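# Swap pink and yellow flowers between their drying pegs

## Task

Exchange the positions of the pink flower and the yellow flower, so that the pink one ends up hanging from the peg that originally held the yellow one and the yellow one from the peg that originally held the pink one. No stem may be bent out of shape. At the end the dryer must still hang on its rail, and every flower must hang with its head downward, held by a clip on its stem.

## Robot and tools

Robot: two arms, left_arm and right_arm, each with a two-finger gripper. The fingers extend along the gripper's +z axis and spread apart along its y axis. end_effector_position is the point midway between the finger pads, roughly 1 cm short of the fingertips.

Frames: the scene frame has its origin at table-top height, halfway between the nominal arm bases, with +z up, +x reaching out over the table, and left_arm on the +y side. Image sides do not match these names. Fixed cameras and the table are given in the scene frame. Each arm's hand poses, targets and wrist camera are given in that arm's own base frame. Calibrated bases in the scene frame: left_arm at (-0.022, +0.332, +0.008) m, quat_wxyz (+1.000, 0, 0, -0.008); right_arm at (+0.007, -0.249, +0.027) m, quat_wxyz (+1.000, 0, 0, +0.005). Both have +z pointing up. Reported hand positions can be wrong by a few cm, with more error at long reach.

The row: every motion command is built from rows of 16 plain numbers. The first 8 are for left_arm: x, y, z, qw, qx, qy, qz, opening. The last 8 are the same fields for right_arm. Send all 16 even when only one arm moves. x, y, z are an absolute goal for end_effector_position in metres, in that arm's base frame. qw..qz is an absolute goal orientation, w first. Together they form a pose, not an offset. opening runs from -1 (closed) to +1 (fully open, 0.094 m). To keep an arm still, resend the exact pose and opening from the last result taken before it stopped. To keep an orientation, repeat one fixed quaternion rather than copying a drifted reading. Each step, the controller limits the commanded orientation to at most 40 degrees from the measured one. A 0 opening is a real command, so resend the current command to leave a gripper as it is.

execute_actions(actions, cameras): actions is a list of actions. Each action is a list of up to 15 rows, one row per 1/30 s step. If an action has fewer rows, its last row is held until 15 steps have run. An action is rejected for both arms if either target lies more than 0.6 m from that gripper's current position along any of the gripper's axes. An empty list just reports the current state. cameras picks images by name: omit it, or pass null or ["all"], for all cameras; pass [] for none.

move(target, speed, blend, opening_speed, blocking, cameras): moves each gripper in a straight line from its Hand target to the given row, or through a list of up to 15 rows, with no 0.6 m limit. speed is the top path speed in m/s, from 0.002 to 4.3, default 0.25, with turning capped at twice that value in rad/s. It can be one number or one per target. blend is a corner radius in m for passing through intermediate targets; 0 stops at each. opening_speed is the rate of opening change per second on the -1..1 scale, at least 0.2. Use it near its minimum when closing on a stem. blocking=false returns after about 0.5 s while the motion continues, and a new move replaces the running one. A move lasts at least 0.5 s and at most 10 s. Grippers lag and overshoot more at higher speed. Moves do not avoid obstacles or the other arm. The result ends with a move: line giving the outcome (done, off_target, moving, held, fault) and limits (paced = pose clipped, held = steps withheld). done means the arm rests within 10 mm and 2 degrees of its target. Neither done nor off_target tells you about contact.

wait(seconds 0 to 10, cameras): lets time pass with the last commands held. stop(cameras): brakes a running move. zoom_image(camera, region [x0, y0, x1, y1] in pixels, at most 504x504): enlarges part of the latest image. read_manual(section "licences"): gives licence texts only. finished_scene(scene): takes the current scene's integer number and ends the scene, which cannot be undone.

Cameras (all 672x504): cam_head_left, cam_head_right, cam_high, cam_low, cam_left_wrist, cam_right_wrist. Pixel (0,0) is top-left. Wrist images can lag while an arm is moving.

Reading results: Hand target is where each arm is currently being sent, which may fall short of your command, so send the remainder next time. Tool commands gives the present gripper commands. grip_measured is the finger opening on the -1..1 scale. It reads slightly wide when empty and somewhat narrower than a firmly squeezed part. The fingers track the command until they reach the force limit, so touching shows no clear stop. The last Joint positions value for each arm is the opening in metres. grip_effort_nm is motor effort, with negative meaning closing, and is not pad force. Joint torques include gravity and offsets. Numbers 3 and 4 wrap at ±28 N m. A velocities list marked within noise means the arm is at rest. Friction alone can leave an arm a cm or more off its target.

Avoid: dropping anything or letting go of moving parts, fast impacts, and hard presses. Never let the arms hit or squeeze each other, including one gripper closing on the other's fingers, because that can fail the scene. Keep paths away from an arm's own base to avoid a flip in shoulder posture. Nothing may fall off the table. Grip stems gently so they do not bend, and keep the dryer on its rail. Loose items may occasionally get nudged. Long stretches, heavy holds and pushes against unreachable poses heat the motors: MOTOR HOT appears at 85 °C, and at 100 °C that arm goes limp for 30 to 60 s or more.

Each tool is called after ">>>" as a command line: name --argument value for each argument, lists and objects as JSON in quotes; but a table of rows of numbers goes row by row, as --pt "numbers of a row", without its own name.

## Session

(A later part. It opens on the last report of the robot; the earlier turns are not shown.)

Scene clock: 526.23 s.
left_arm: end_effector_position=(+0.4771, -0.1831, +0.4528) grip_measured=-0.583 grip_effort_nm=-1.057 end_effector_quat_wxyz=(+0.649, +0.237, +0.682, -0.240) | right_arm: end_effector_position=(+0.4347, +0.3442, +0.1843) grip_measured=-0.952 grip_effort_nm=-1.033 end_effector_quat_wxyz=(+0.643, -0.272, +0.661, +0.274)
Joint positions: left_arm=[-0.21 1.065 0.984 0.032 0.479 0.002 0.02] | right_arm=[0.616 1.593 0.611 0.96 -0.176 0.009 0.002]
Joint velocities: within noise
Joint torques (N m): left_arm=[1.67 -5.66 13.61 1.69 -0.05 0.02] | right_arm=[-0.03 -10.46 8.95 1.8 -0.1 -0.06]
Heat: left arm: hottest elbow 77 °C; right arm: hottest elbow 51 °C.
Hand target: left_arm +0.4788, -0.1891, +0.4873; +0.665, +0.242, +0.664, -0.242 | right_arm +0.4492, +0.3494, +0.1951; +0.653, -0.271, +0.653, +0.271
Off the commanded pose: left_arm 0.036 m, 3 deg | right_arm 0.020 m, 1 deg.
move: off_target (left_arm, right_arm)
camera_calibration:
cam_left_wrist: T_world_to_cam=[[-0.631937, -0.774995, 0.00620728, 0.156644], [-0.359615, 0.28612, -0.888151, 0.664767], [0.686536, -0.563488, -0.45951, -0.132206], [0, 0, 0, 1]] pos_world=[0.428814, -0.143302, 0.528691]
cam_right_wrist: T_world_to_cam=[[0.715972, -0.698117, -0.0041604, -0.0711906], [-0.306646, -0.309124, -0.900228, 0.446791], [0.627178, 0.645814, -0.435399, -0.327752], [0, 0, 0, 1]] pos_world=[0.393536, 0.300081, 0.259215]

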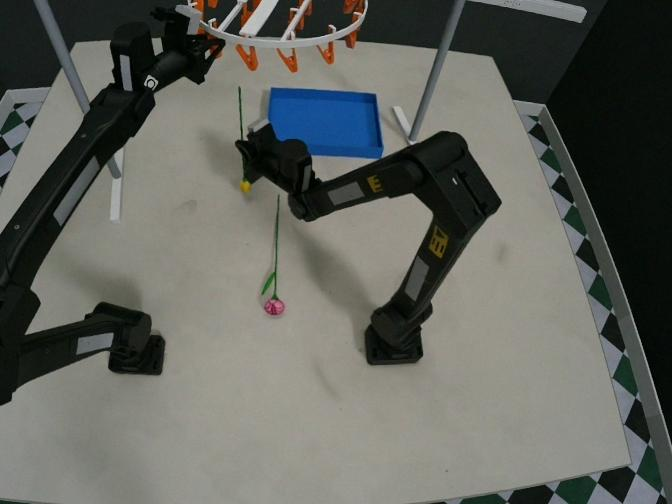

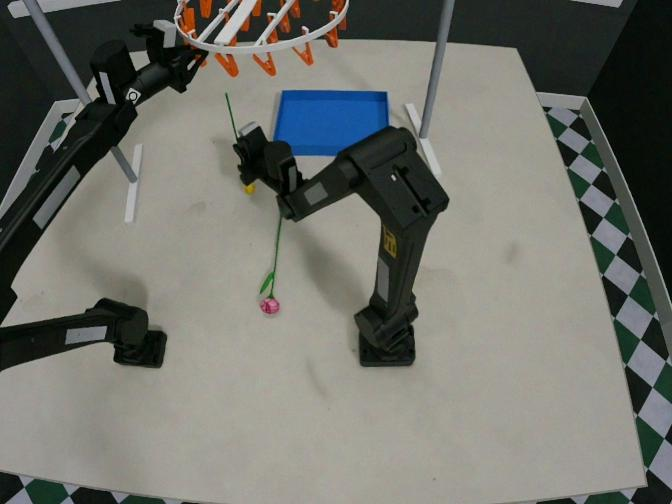

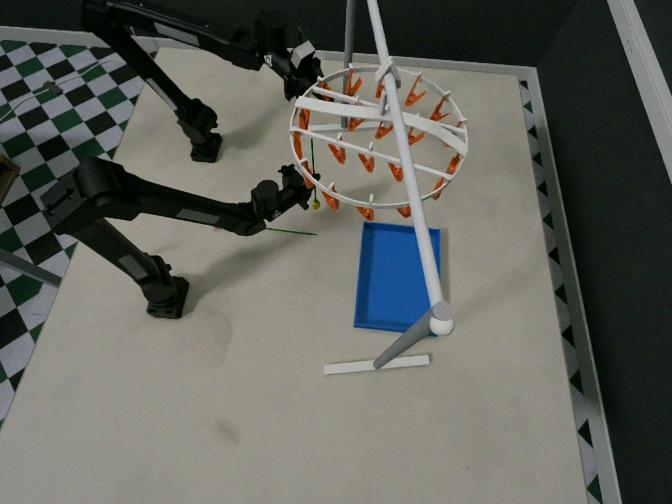

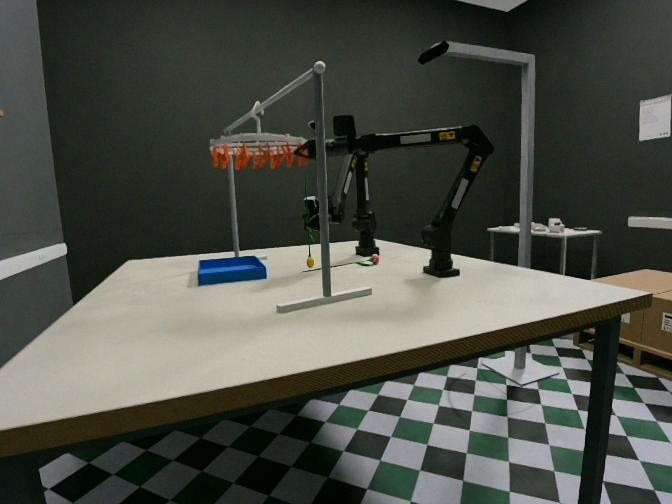

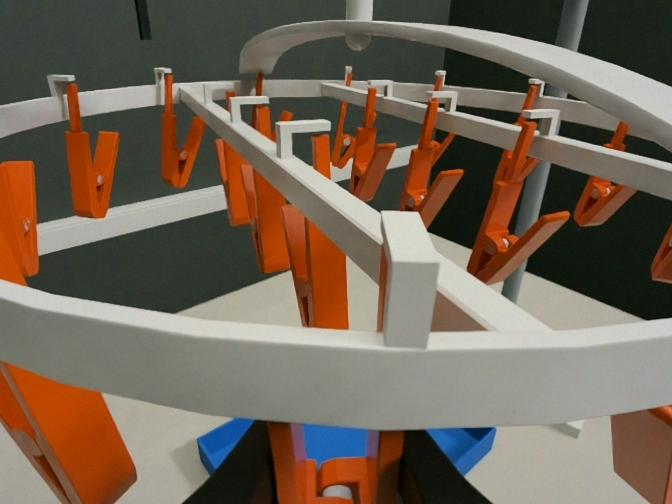

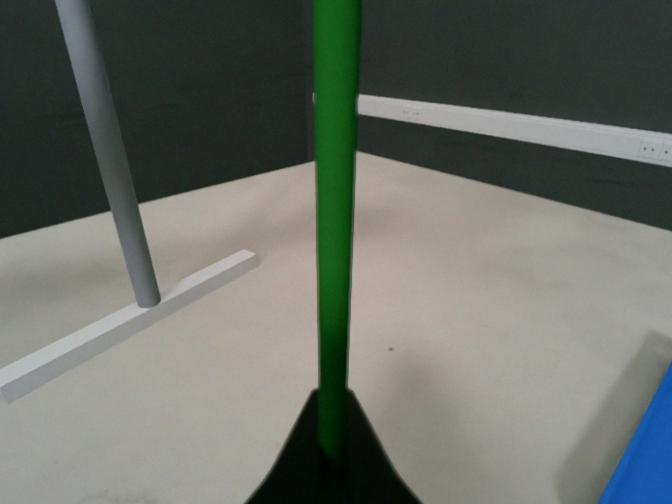

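>>> move --target '[0.481,-0.190,0.488,0.6645,0.2418,0.6645,-0.2418,-0.64,0.482,0.386,0.207,0.653,-0.271,0.653,0.271,-0.97]' --speed 0.08

>>> zoom_image --camera "cam_low" --region '[280, 140, 330, 190]'

>>> zoom_image --camera "cam_head_left" --region '[190, 40, 240, 90]'

>>> zoom_image --camera "cam_head_right" --region '[180, 45, 230, 95]'

Scene clock: 535.67 s.
left_arm: end_effector_position=(+0.4771, -0.1831, +0.4528) grip_measured=-0.583 grip_effort_nm=-1.062 end_effector_quat_wxyz=(+0.649, +0.237, +0.682, -0.240) | right_arm: end_effector_position=(+0.4724, +0.3721, +0.1954) grip_measured=-0.952 grip_effort_nm=-1.033 end_effector_quat_wxyz=(+0.645, -0.267, +0.663, +0.269)
Joint positions: left_arm=[-0.21 1.065 0.984 0.032 0.479 0.002 0.02] | right_arm=[0.624 1.655 0.748 0.883 -0.155 0.009 0.002]
Joint velocities: within noise
Joint torques (N m): left_arm=[1.73 -5.6 13.63 1.69 -0.05 0.02] | right_arm=[1.32 -12.1 9.61 1.76 0.07 -0.05]
Heat: left arm: hottest elbow 78 °C; right arm: hottest elbow 52 °C.
Hand target: left_arm +0.4788, -0.1891, +0.4873; +0.665, +0.242, +0.664, -0.242 | right_arm +0.4811, +0.3853, +0.2072; +0.653, -0.271, +0.653, +0.271
Off the commanded pose: left_arm 0.036 m, 3 deg | right_arm 0.021 m, 2 deg.
move: off_target (left_arm, right_arm)
camera_calibration:
cam_left_wrist: T_world_to_cam=[[-0.631937, -0.774995, 0.00620728, 0.156644], [-0.359615, 0.28612, -0.888151, 0.664767], [0.686536, -0.563488, -0.45951, -0.132206], [0, 0, 0, 1]] pos_world=[0.428814, -0.143302, 0.528691]
cam_right_wrist: T_world_to_cam=[[0.706587, -0.707615, -0.00395505, -0.0708542], [-0.311343, -0.305862, -0.89973, 0.477931], [0.635453, 0.636969, -0.436429, -0.365042], [0, 0, 0, 1]] pos_world=[0.430832, 0.328563, 0.270414]

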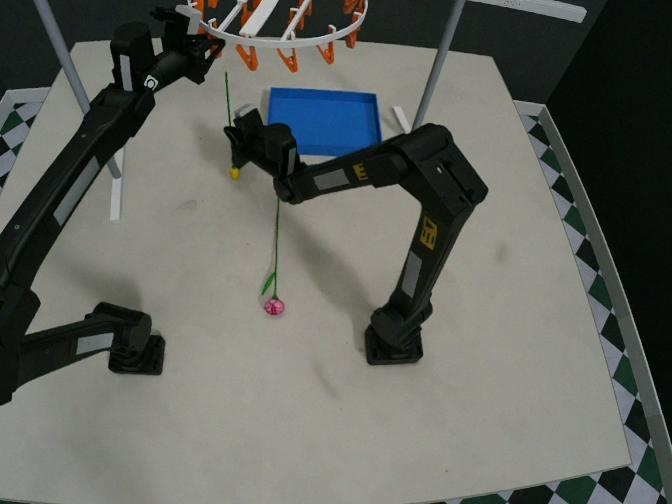

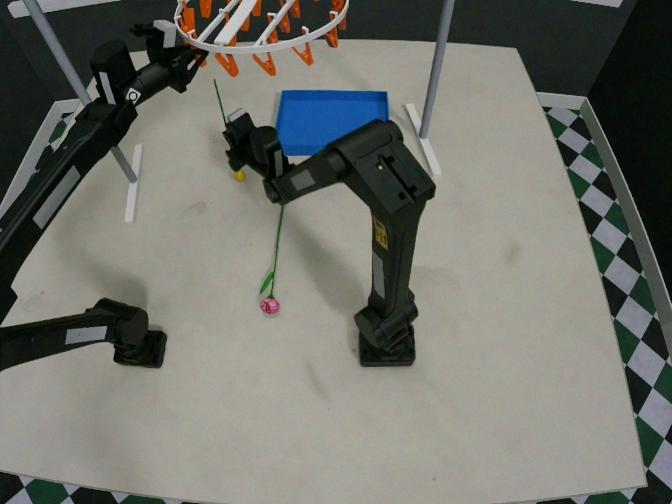

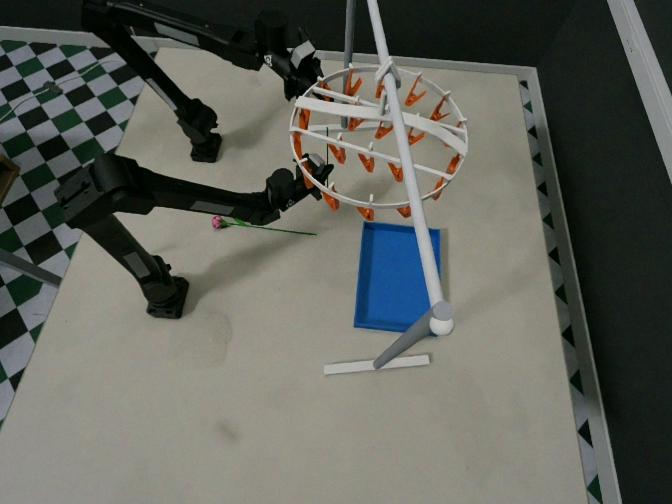

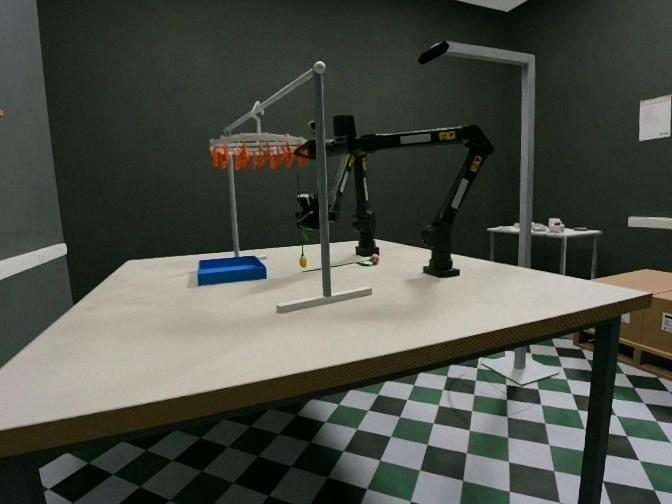

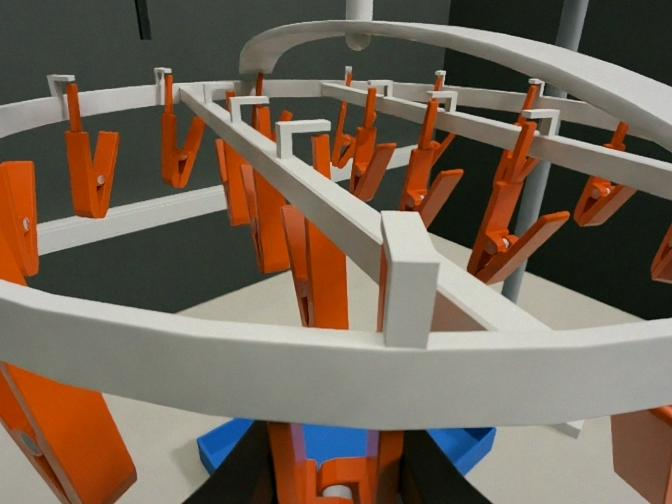

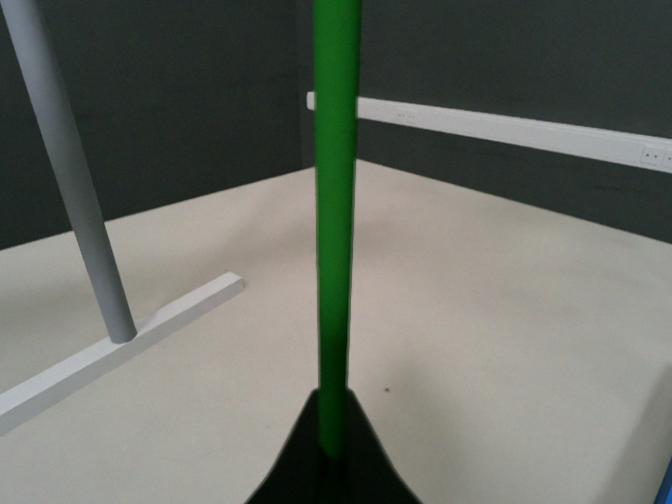

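Scaled by 10.080 from the camera's 672x504 image, which has a finer 960x720 frame.

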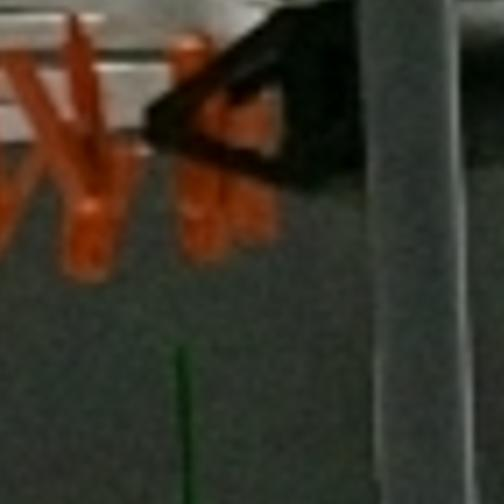

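Scaled by 10.080 from the camera's 672x504 image, which has a finer 960x720 frame.

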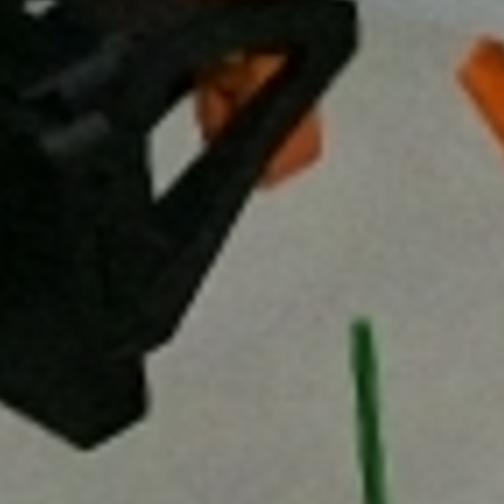

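Scaled by 10.080 from the camera's 672x504 image, which has a finer 960x720 frame.

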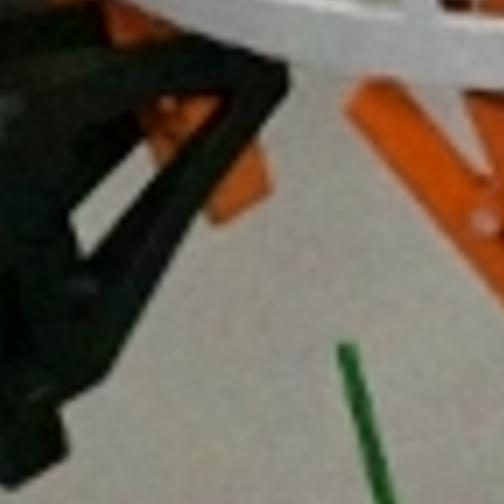

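>>> move --target '[0.481,-0.190,0.488,0.6645,0.2418,0.6645,-0.2418,-0.64,0.481,0.402,0.226,0.653,-0.271,0.653,0.271,-0.97]' --speed 0.06 --cameras '["cam_low","cam_head_left","cam_head_right","cam_right_wrist"]'

>>> zoom_image --camera "cam_low" --region '[280, 140, 330, 190]'

>>> zoom_image --camera "cam_head_left" --region '[190, 40, 240, 90]'

>>> zoom_image --camera "cam_head_right" --region '[180, 45, 230, 95]'

Scene clock: 546.57 s.
left_arm: end_effector_position=(+0.4771, -0.1831, +0.4528) grip_measured=-0.583 grip_effort_nm=-1.067 end_effector_quat_wxyz=(+0.649, +0.237, +0.682, -0.240) | right_arm: end_effector_position=(+0.4727, +0.3890, +0.1975) grip_measured=-0.952 grip_effort_nm=-1.033 end_effector_quat_wxyz=(+0.635, -0.270, +0.673, +0.267)
Joint positions: left_arm=[-0.21 1.065 0.984 0.032 0.479 0.002 0.02] | right_arm=[0.654 1.655 0.784 0.819 -0.126 0.009 0.002]
Joint velocities: within noise
Joint torques (N m): left_arm=[1.73 -5.6 13.61 1.68 -0.05 0.02] | right_arm=[1.14 -15.09 9.91 1.76 0.08 -0.05]
Heat: left arm: hottest elbow 79 °C; right arm: hottest elbow 51 °C.
Hand target: left_arm +0.4788, -0.1891, +0.4873; +0.665, +0.242, +0.664, -0.242 | right_arm +0.4797, +0.4008, +0.2262; +0.653, -0.271, +0.653, +0.271
Off the commanded pose: left_arm 0.036 m, 3 deg | right_arm 0.032 m, 3 deg.
move: off_target (left_arm, right_arm)
camera_calibration:
cam_right_wrist: T_world_to_cam=[[0.707042, -0.707138, -0.00688922, -0.058861], [-0.330488, -0.321798, -0.887256, 0.49779], [0.625196, 0.629604, -0.461225, -0.362449], [0, 0, 0, 1]] pos_world=[0.432732, 0.346765, 0.274091]
Images, in order (width x height): cam_head_left 672x504, cam_head_right 672x504, cam_low 672x504, cam_right_wrist 672x504.

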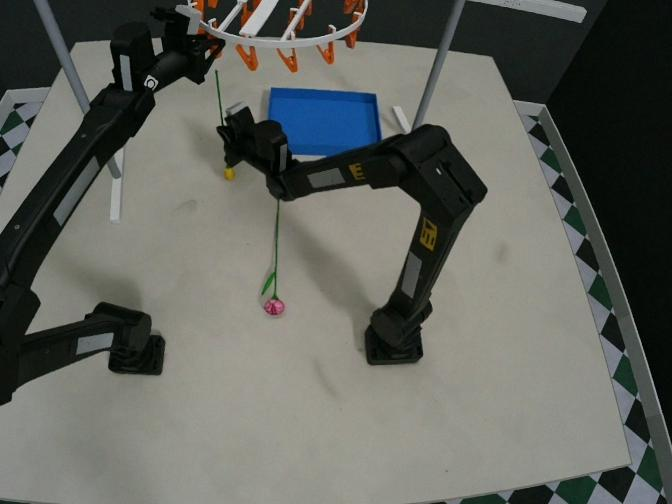

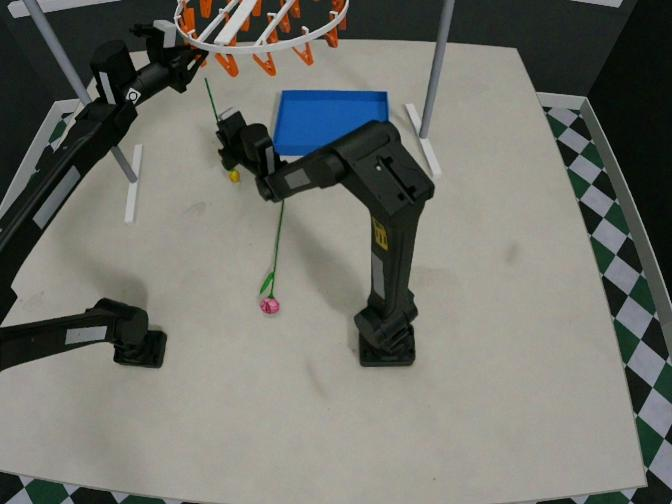

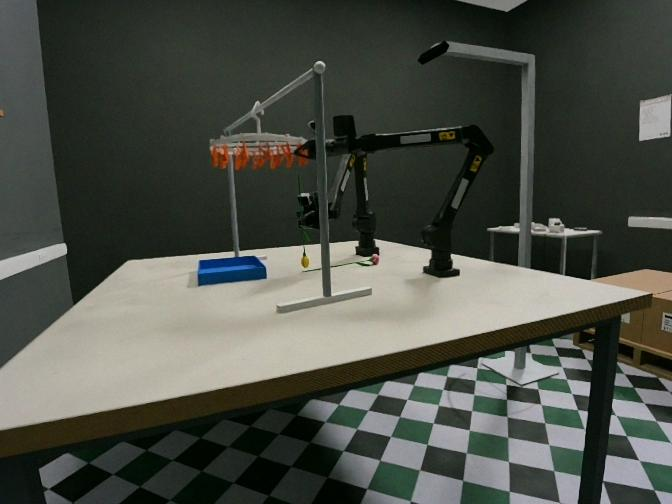

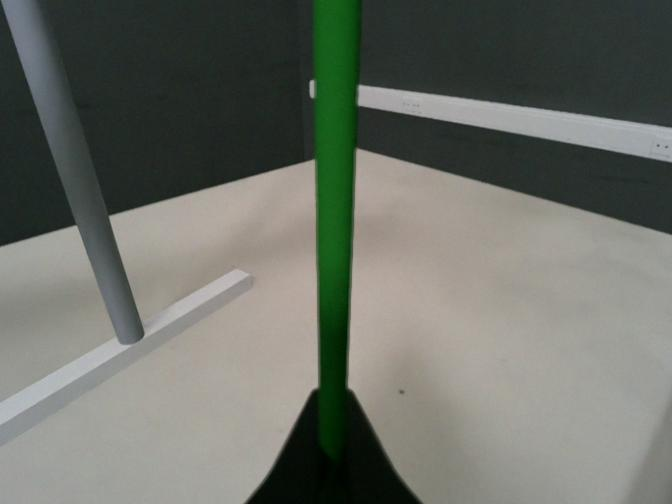

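Scaled by 10.080 from the camera's 672x504 image, which has a finer 960x720 frame.

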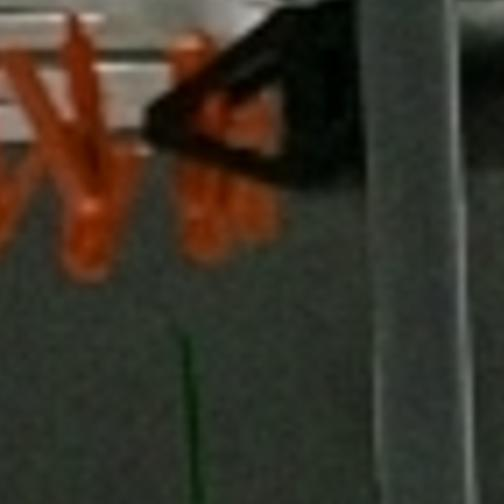

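Scaled by 10.080 from the camera's 672x504 image, which has a finer 960x720 frame.

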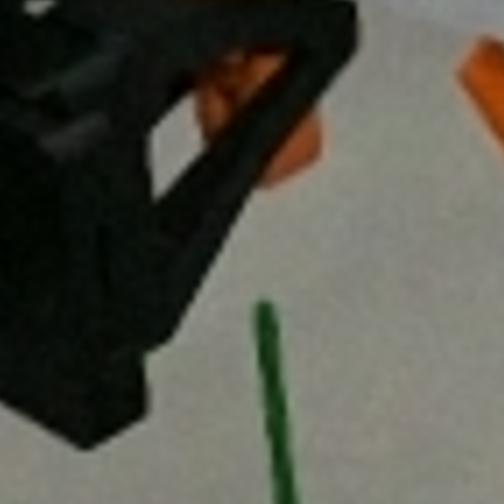

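Scaled by 10.080 from the camera's 672x504 image, which has a finer 960x720 frame.

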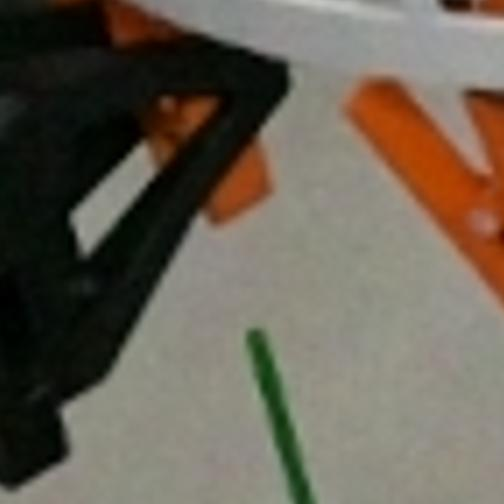

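>>> move --target '[0.481,-0.190,0.488,0.6645,0.2418,0.6645,-0.2418,-0.64,0.477,0.393,0.250,0.653,-0.271,0.653,0.271,-0.97]' --speed 0.05 --cameras '["cam_low","cam_head_left","cam_head_right","cam_right_wrist"]'

>>> zoom_image --camera "cam_low" --region '[280, 140, 330, 190]'

>>> zoom_image --camera "cam_head_left" --region '[190, 40, 240, 90]'

>>> zoom_image --camera "cam_head_right" --region '[180, 45, 230, 95]'

Scene clock: 556.47 s.
left_arm: end_effector_position=(+0.4771, -0.1831, +0.4528) grip_measured=-0.583 grip_effort_nm=-1.067 end_effector_quat_wxyz=(+0.649, +0.237, +0.682, -0.240) | right_arm: end_effector_position=(+0.4667, +0.3857, +0.2239) grip_measured=-0.952 grip_effort_nm=-1.033 end_effector_quat_wxyz=(+0.636, -0.272, +0.670, +0.269)
Joint positions: left_arm=[-0.21 1.065 0.984 0.032 0.479 0.002 0.02] | right_arm=[0.654 1.582 0.784 0.752 -0.131 0.009 0.002]
Joint velocities: within noise
Joint torques (N m): left_arm=[1.73 -5.66 13.61 1.69 -0.05 0.02] | right_arm=[0.5 -14.21 10.19 1.77 -0.1 -0.06]
Heat: left arm: hottest elbow 80 °C; right arm: hottest elbow 52 °C.
Hand target: left_arm +0.4788, -0.1891, +0.4873; +0.665, +0.242, +0.664, -0.242 | right_arm +0.4760, +0.3920, +0.2502; +0.653, -0.271, +0.653, +0.271
Off the commanded pose: left_arm 0.036 m, 3 deg | right_arm 0.029 m, 3 deg.
move: off_target (left_arm, right_arm)
camera_calibration:
cam_right_wrist: T_world_to_cam=[[0.711093, -0.70307, -0.006326, -0.0604143], [-0.324499, -0.320193, -0.890043, 0.515415], [0.623737, 0.634956, -0.455832, -0.346977], [0, 0, 0, 1]] pos_world=[0.426634, 0.342872, 0.300196]
Images, in order (width x height): cam_head_left 672x504, cam_head_right 672x504, cam_low 672x504, cam_right_wrist 672x504.

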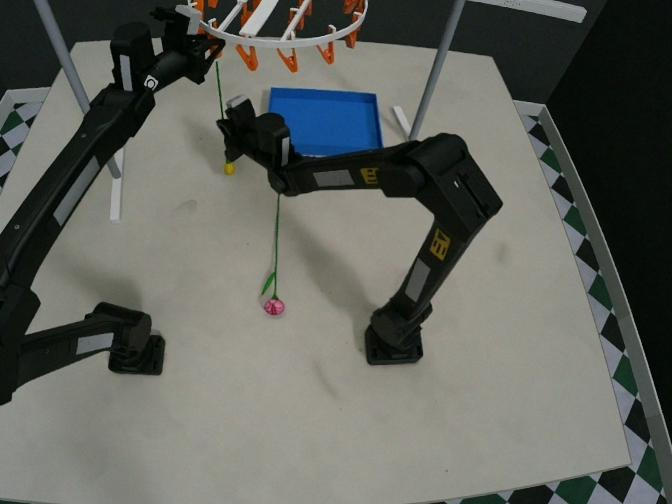

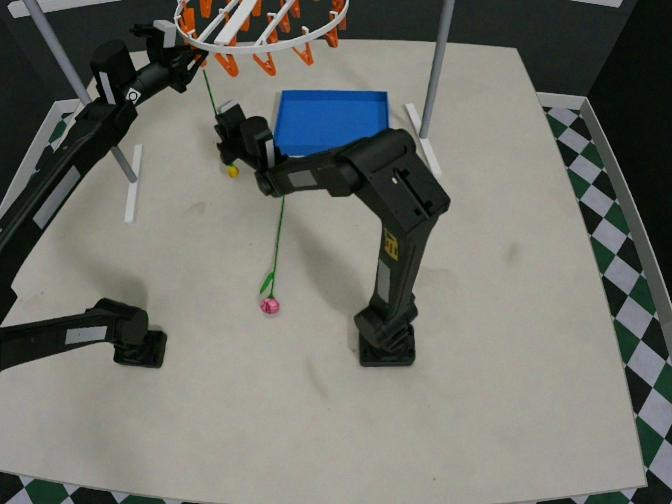

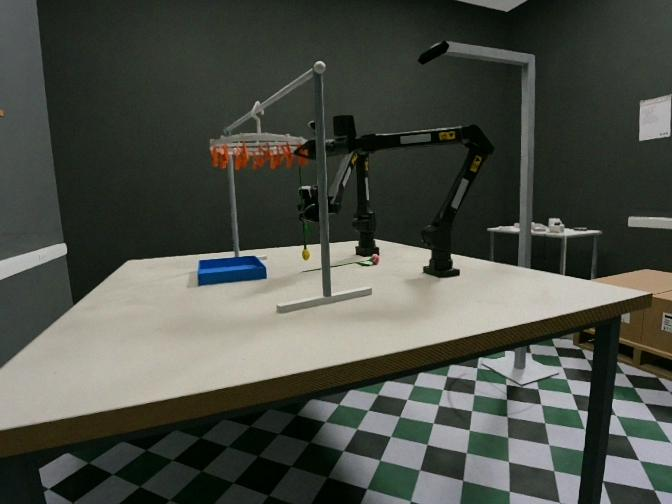

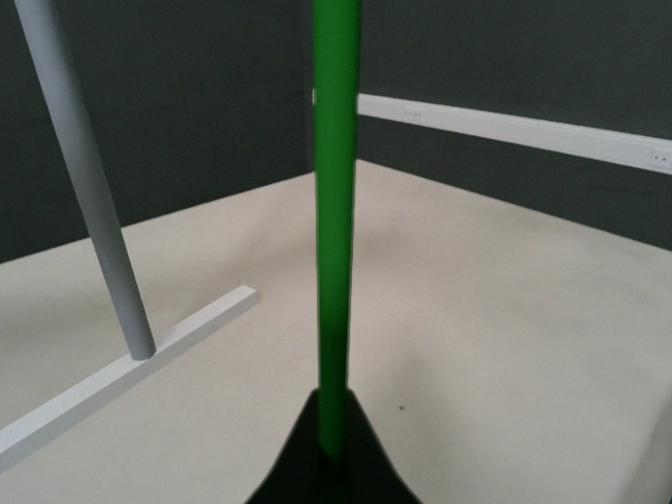

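Scaled by 10.080 from the camera's 672x504 image, which has a finer 960x720 frame.

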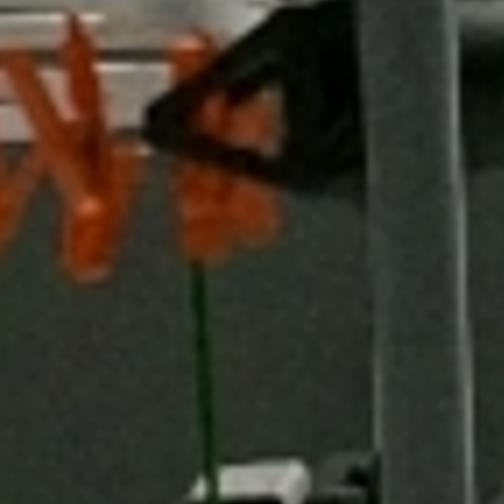

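Scaled by 10.080 from the camera's 672x504 image, which has a finer 960x720 frame.

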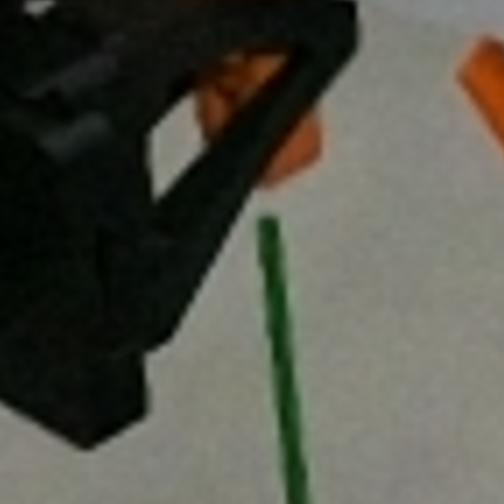

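Scaled by 10.080 from the camera's 672x504 image, which has a finer 960x720 frame.

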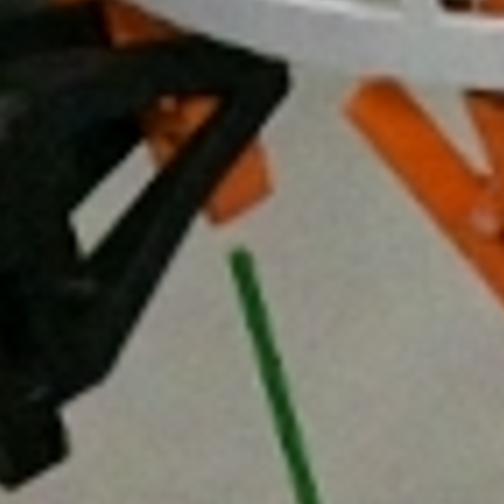

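>>> wait --seconds 0.1 --cameras '["cam_high","cam_low","cam_left_wrist","cam_head_left"]'

>>> zoom_image --camera "cam_high" --region '[280, 60, 360, 210]'

>>> zoom_image --camera "cam_low" --region '[260, 120, 360, 220]'

>>> zoom_image --camera "cam_left_wrist" --region '[180, 380, 500, 504]'

Scene clock: 578.47 s.
left_arm: end_effector_position=(+0.4771, -0.1831, +0.4528) grip_measured=-0.583 grip_effort_nm=-1.067 end_effector_quat_wxyz=(+0.649, +0.237, +0.682, -0.240) | right_arm: end_effector_position=(+0.4667, +0.3857, +0.2236) grip_measured=-0.952 grip_effort_nm=-1.038 end_effector_quat_wxyz=(+0.636, -0.272, +0.670, +0.269)
Joint positions: left_arm=[-0.21 1.065 0.984 0.032 0.479 0.002 0.02] | right_arm=[0.654 1.582 0.784 0.751 -0.132 0.009 0.002]
Joint velocities: within noise
Joint torques (N m): left_arm=[1.67 -5.6 13.63 1.68 -0.05 0.02] | right_arm=[0.44 -14.27 10.15 1.76 -0.11 -0.06]
Heat: left arm: hottest elbow 81 °C; right arm: hottest elbow 54 °C.
Hand target: left_arm +0.4788, -0.1891, +0.4873; +0.665, +0.242, +0.664, -0.242 | right_arm +0.4759, +0.3920, +0.2501; +0.653, -0.271, +0.653, +0.271
Tool commands: left_gripper/opening=-0.64 right_gripper/opening=-0.97
Off the commanded pose: left_arm 0.036 m, 3 deg | right_arm 0.029 m, 3 deg.
wait: 0.10 s; at rest from the start
camera_calibration:
cam_left_wrist: T_world_to_cam=[[-0.631937, -0.774995, 0.00620728, 0.156644], [-0.359615, 0.28612, -0.888151, 0.664767], [0.686536, -0.563488, -0.45951, -0.132206], [0, 0, 0, 1]] pos_world=[0.428814, -0.143302, 0.528691]
Images, in order (width x height): cam_head_left 672x504, cam_high 672x504, cam_low 672x504, cam_left_wrist 672x504.

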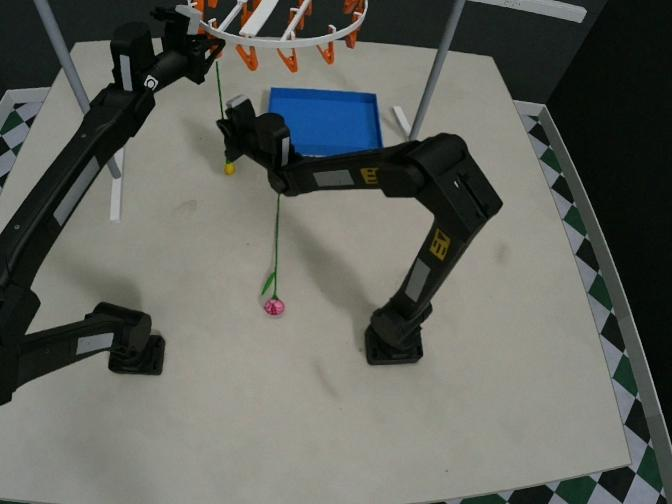

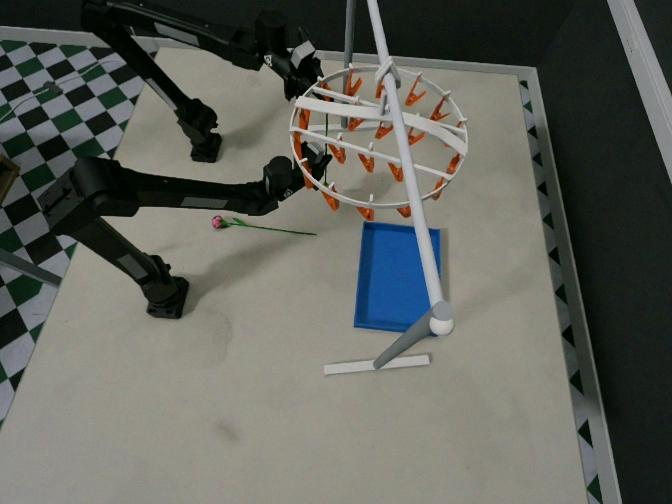

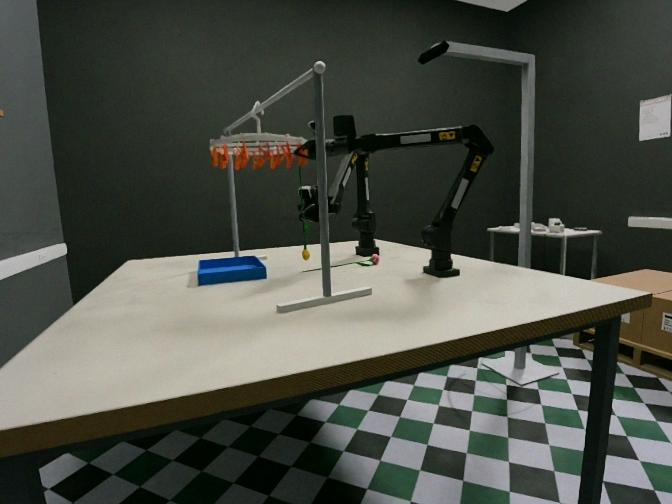

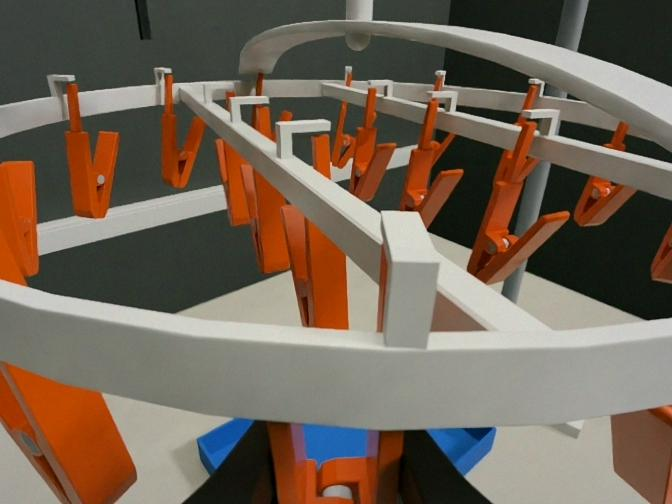

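Scaled by 3.360 from the camera's 672x504 image, which has a finer 960x720 frame.

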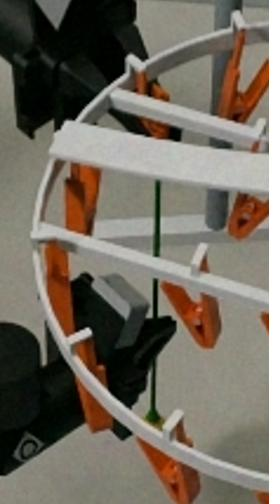

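Scaled by 5.040 from the camera's 672x504 image, which has a finer 960x720 frame.

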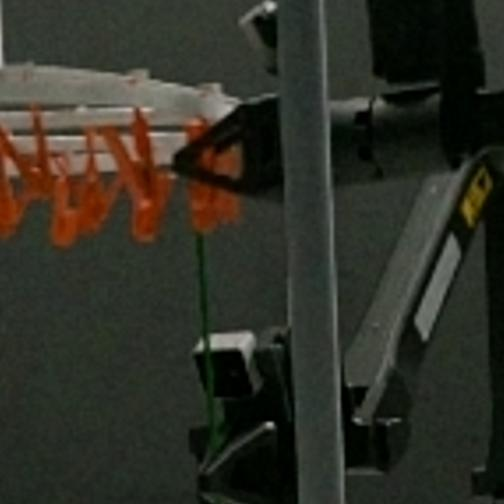

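Scaled by 1.575 from the camera's 672x504 image, which has a finer 960x720 frame.

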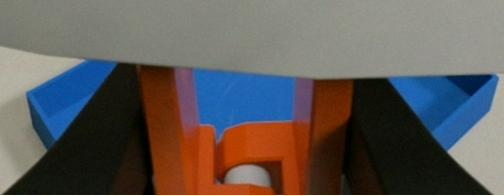

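>>> zoom_image --camera "cam_high" --region '[275, 50, 345, 130]'

Scaled by 6.300 from the camera's 672x504 image, which has a finer 960x720 frame.

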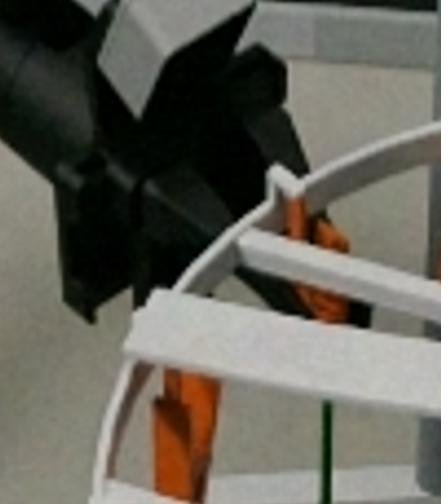

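>>> move --target '[0.481,-0.190,0.488,0.6645,0.2418,0.6645,-0.2418,-0.64,0.477,0.393,0.257,0.653,-0.271,0.653,0.271,-0.97]' --speed 0.03 --cameras '["cam_low","cam_head_left","cam_head_right","cam_high"]'

>>> zoom_image --camera "cam_low" --region '[280, 140, 330, 190]'

>>> zoom_image --camera "cam_head_left" --region '[190, 40, 240, 90]'

>>> zoom_image --camera "cam_head_right" --region '[180, 45, 230, 95]'

>>> zoom_image --camera "cam_high" --region '[300, 80, 350, 130]'

Scene clock: 591.83 s.
left_arm: end_effector_position=(+0.4771, -0.1831, +0.4528) grip_measured=-0.583 grip_effort_nm=-1.072 end_effector_quat_wxyz=(+0.649, +0.237, +0.682, -0.240) | right_arm: end_effector_position=(+0.4655, +0.3848, +0.2261) grip_measured=-0.952 grip_effort_nm=-1.038 end_effector_quat_wxyz=(+0.633, -0.273, +0.673, +0.269)
Joint positions: left_arm=[-0.21 1.065 0.984 0.032 0.479 0.002 0.02] | right_arm=[0.654 1.569 0.784 0.731 -0.132 0.009 0.002]
Joint velocities: within noise
Joint torques (N m): left_arm=[1.67 -5.71 13.6 1.69 -0.04 0.02] | right_arm=[0.38 -14.33 10.67 1.77 -0.1 -0.05]
Heat: left arm: hottest elbow 82 °C; right arm: hottest elbow 55 °C.
Hand target: left_arm +0.4788, -0.1891, +0.4873; +0.665, +0.242, +0.664, -0.242 | right_arm +0.4755, +0.3917, +0.2572; +0.653, -0.271, +0.653, +0.271
Off the commanded pose: left_arm 0.036 m, 3 deg | right_arm 0.034 m, 3 deg.
move: off_target (left_arm, right_arm)
Images, in order (width x height): cam_head_left 672x504, cam_head_right 672x504, cam_high 672x504, cam_low 672x504.

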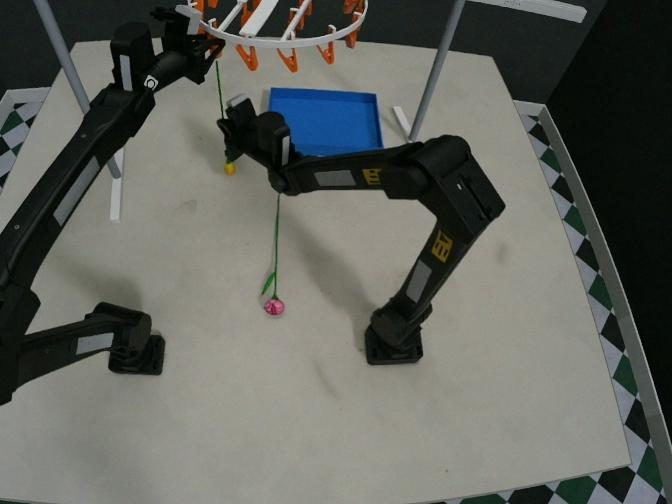

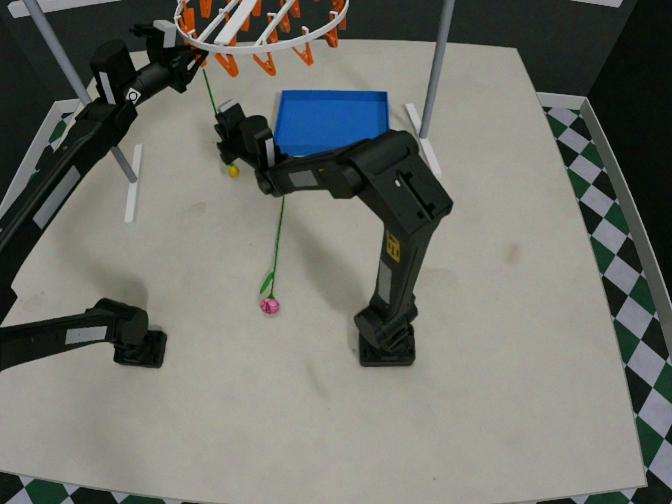

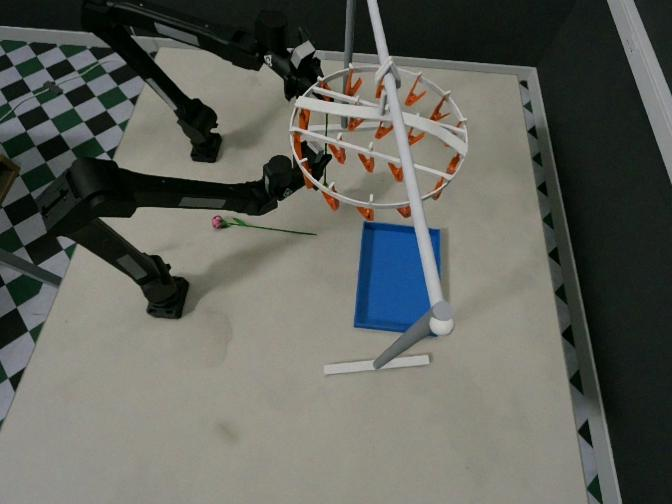

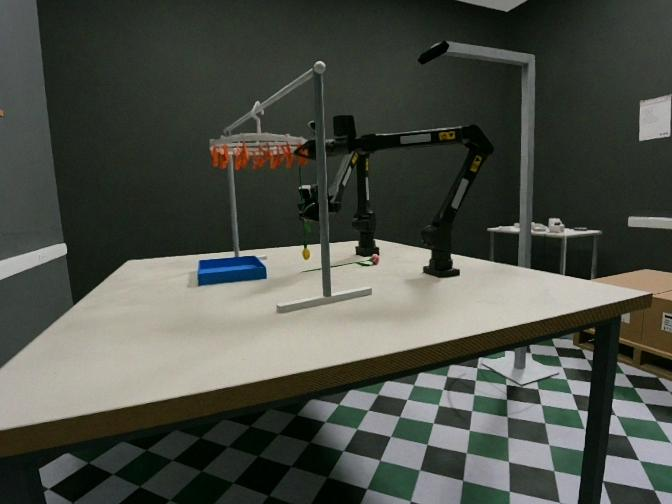

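Scaled by 10.080 from the camera's 672x504 image, which has a finer 960x720 frame.

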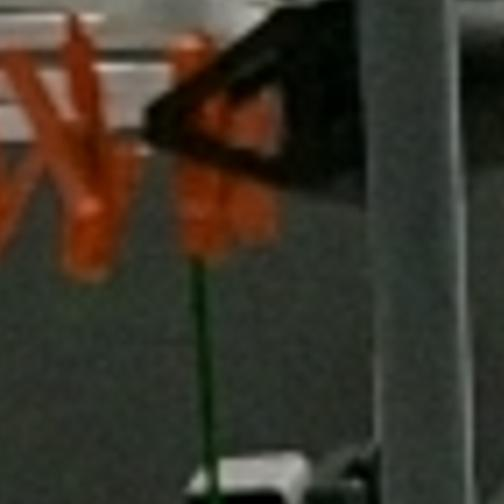

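Scaled by 10.080 from the camera's 672x504 image, which has a finer 960x720 frame.

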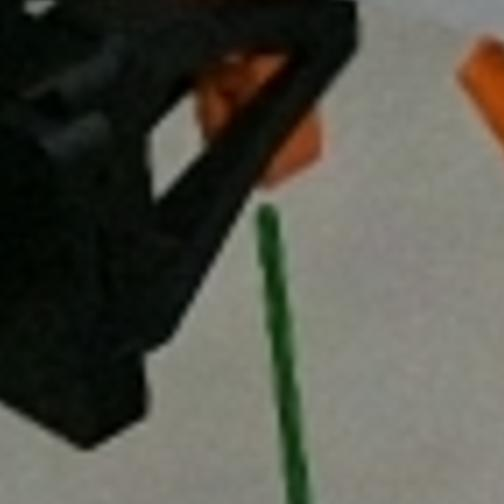

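Scaled by 10.080 from the camera's 672x504 image, which has a finer 960x720 frame.

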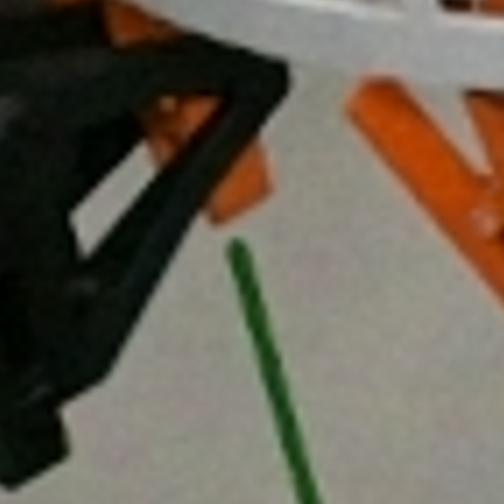

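Scaled by 10.080 from the camera's 672x504 image, which has a finer 960x720 frame.

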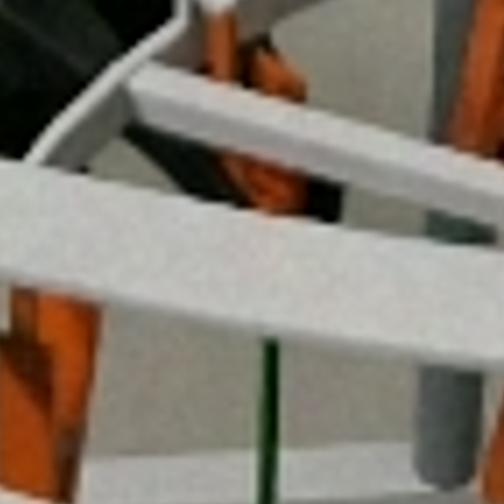

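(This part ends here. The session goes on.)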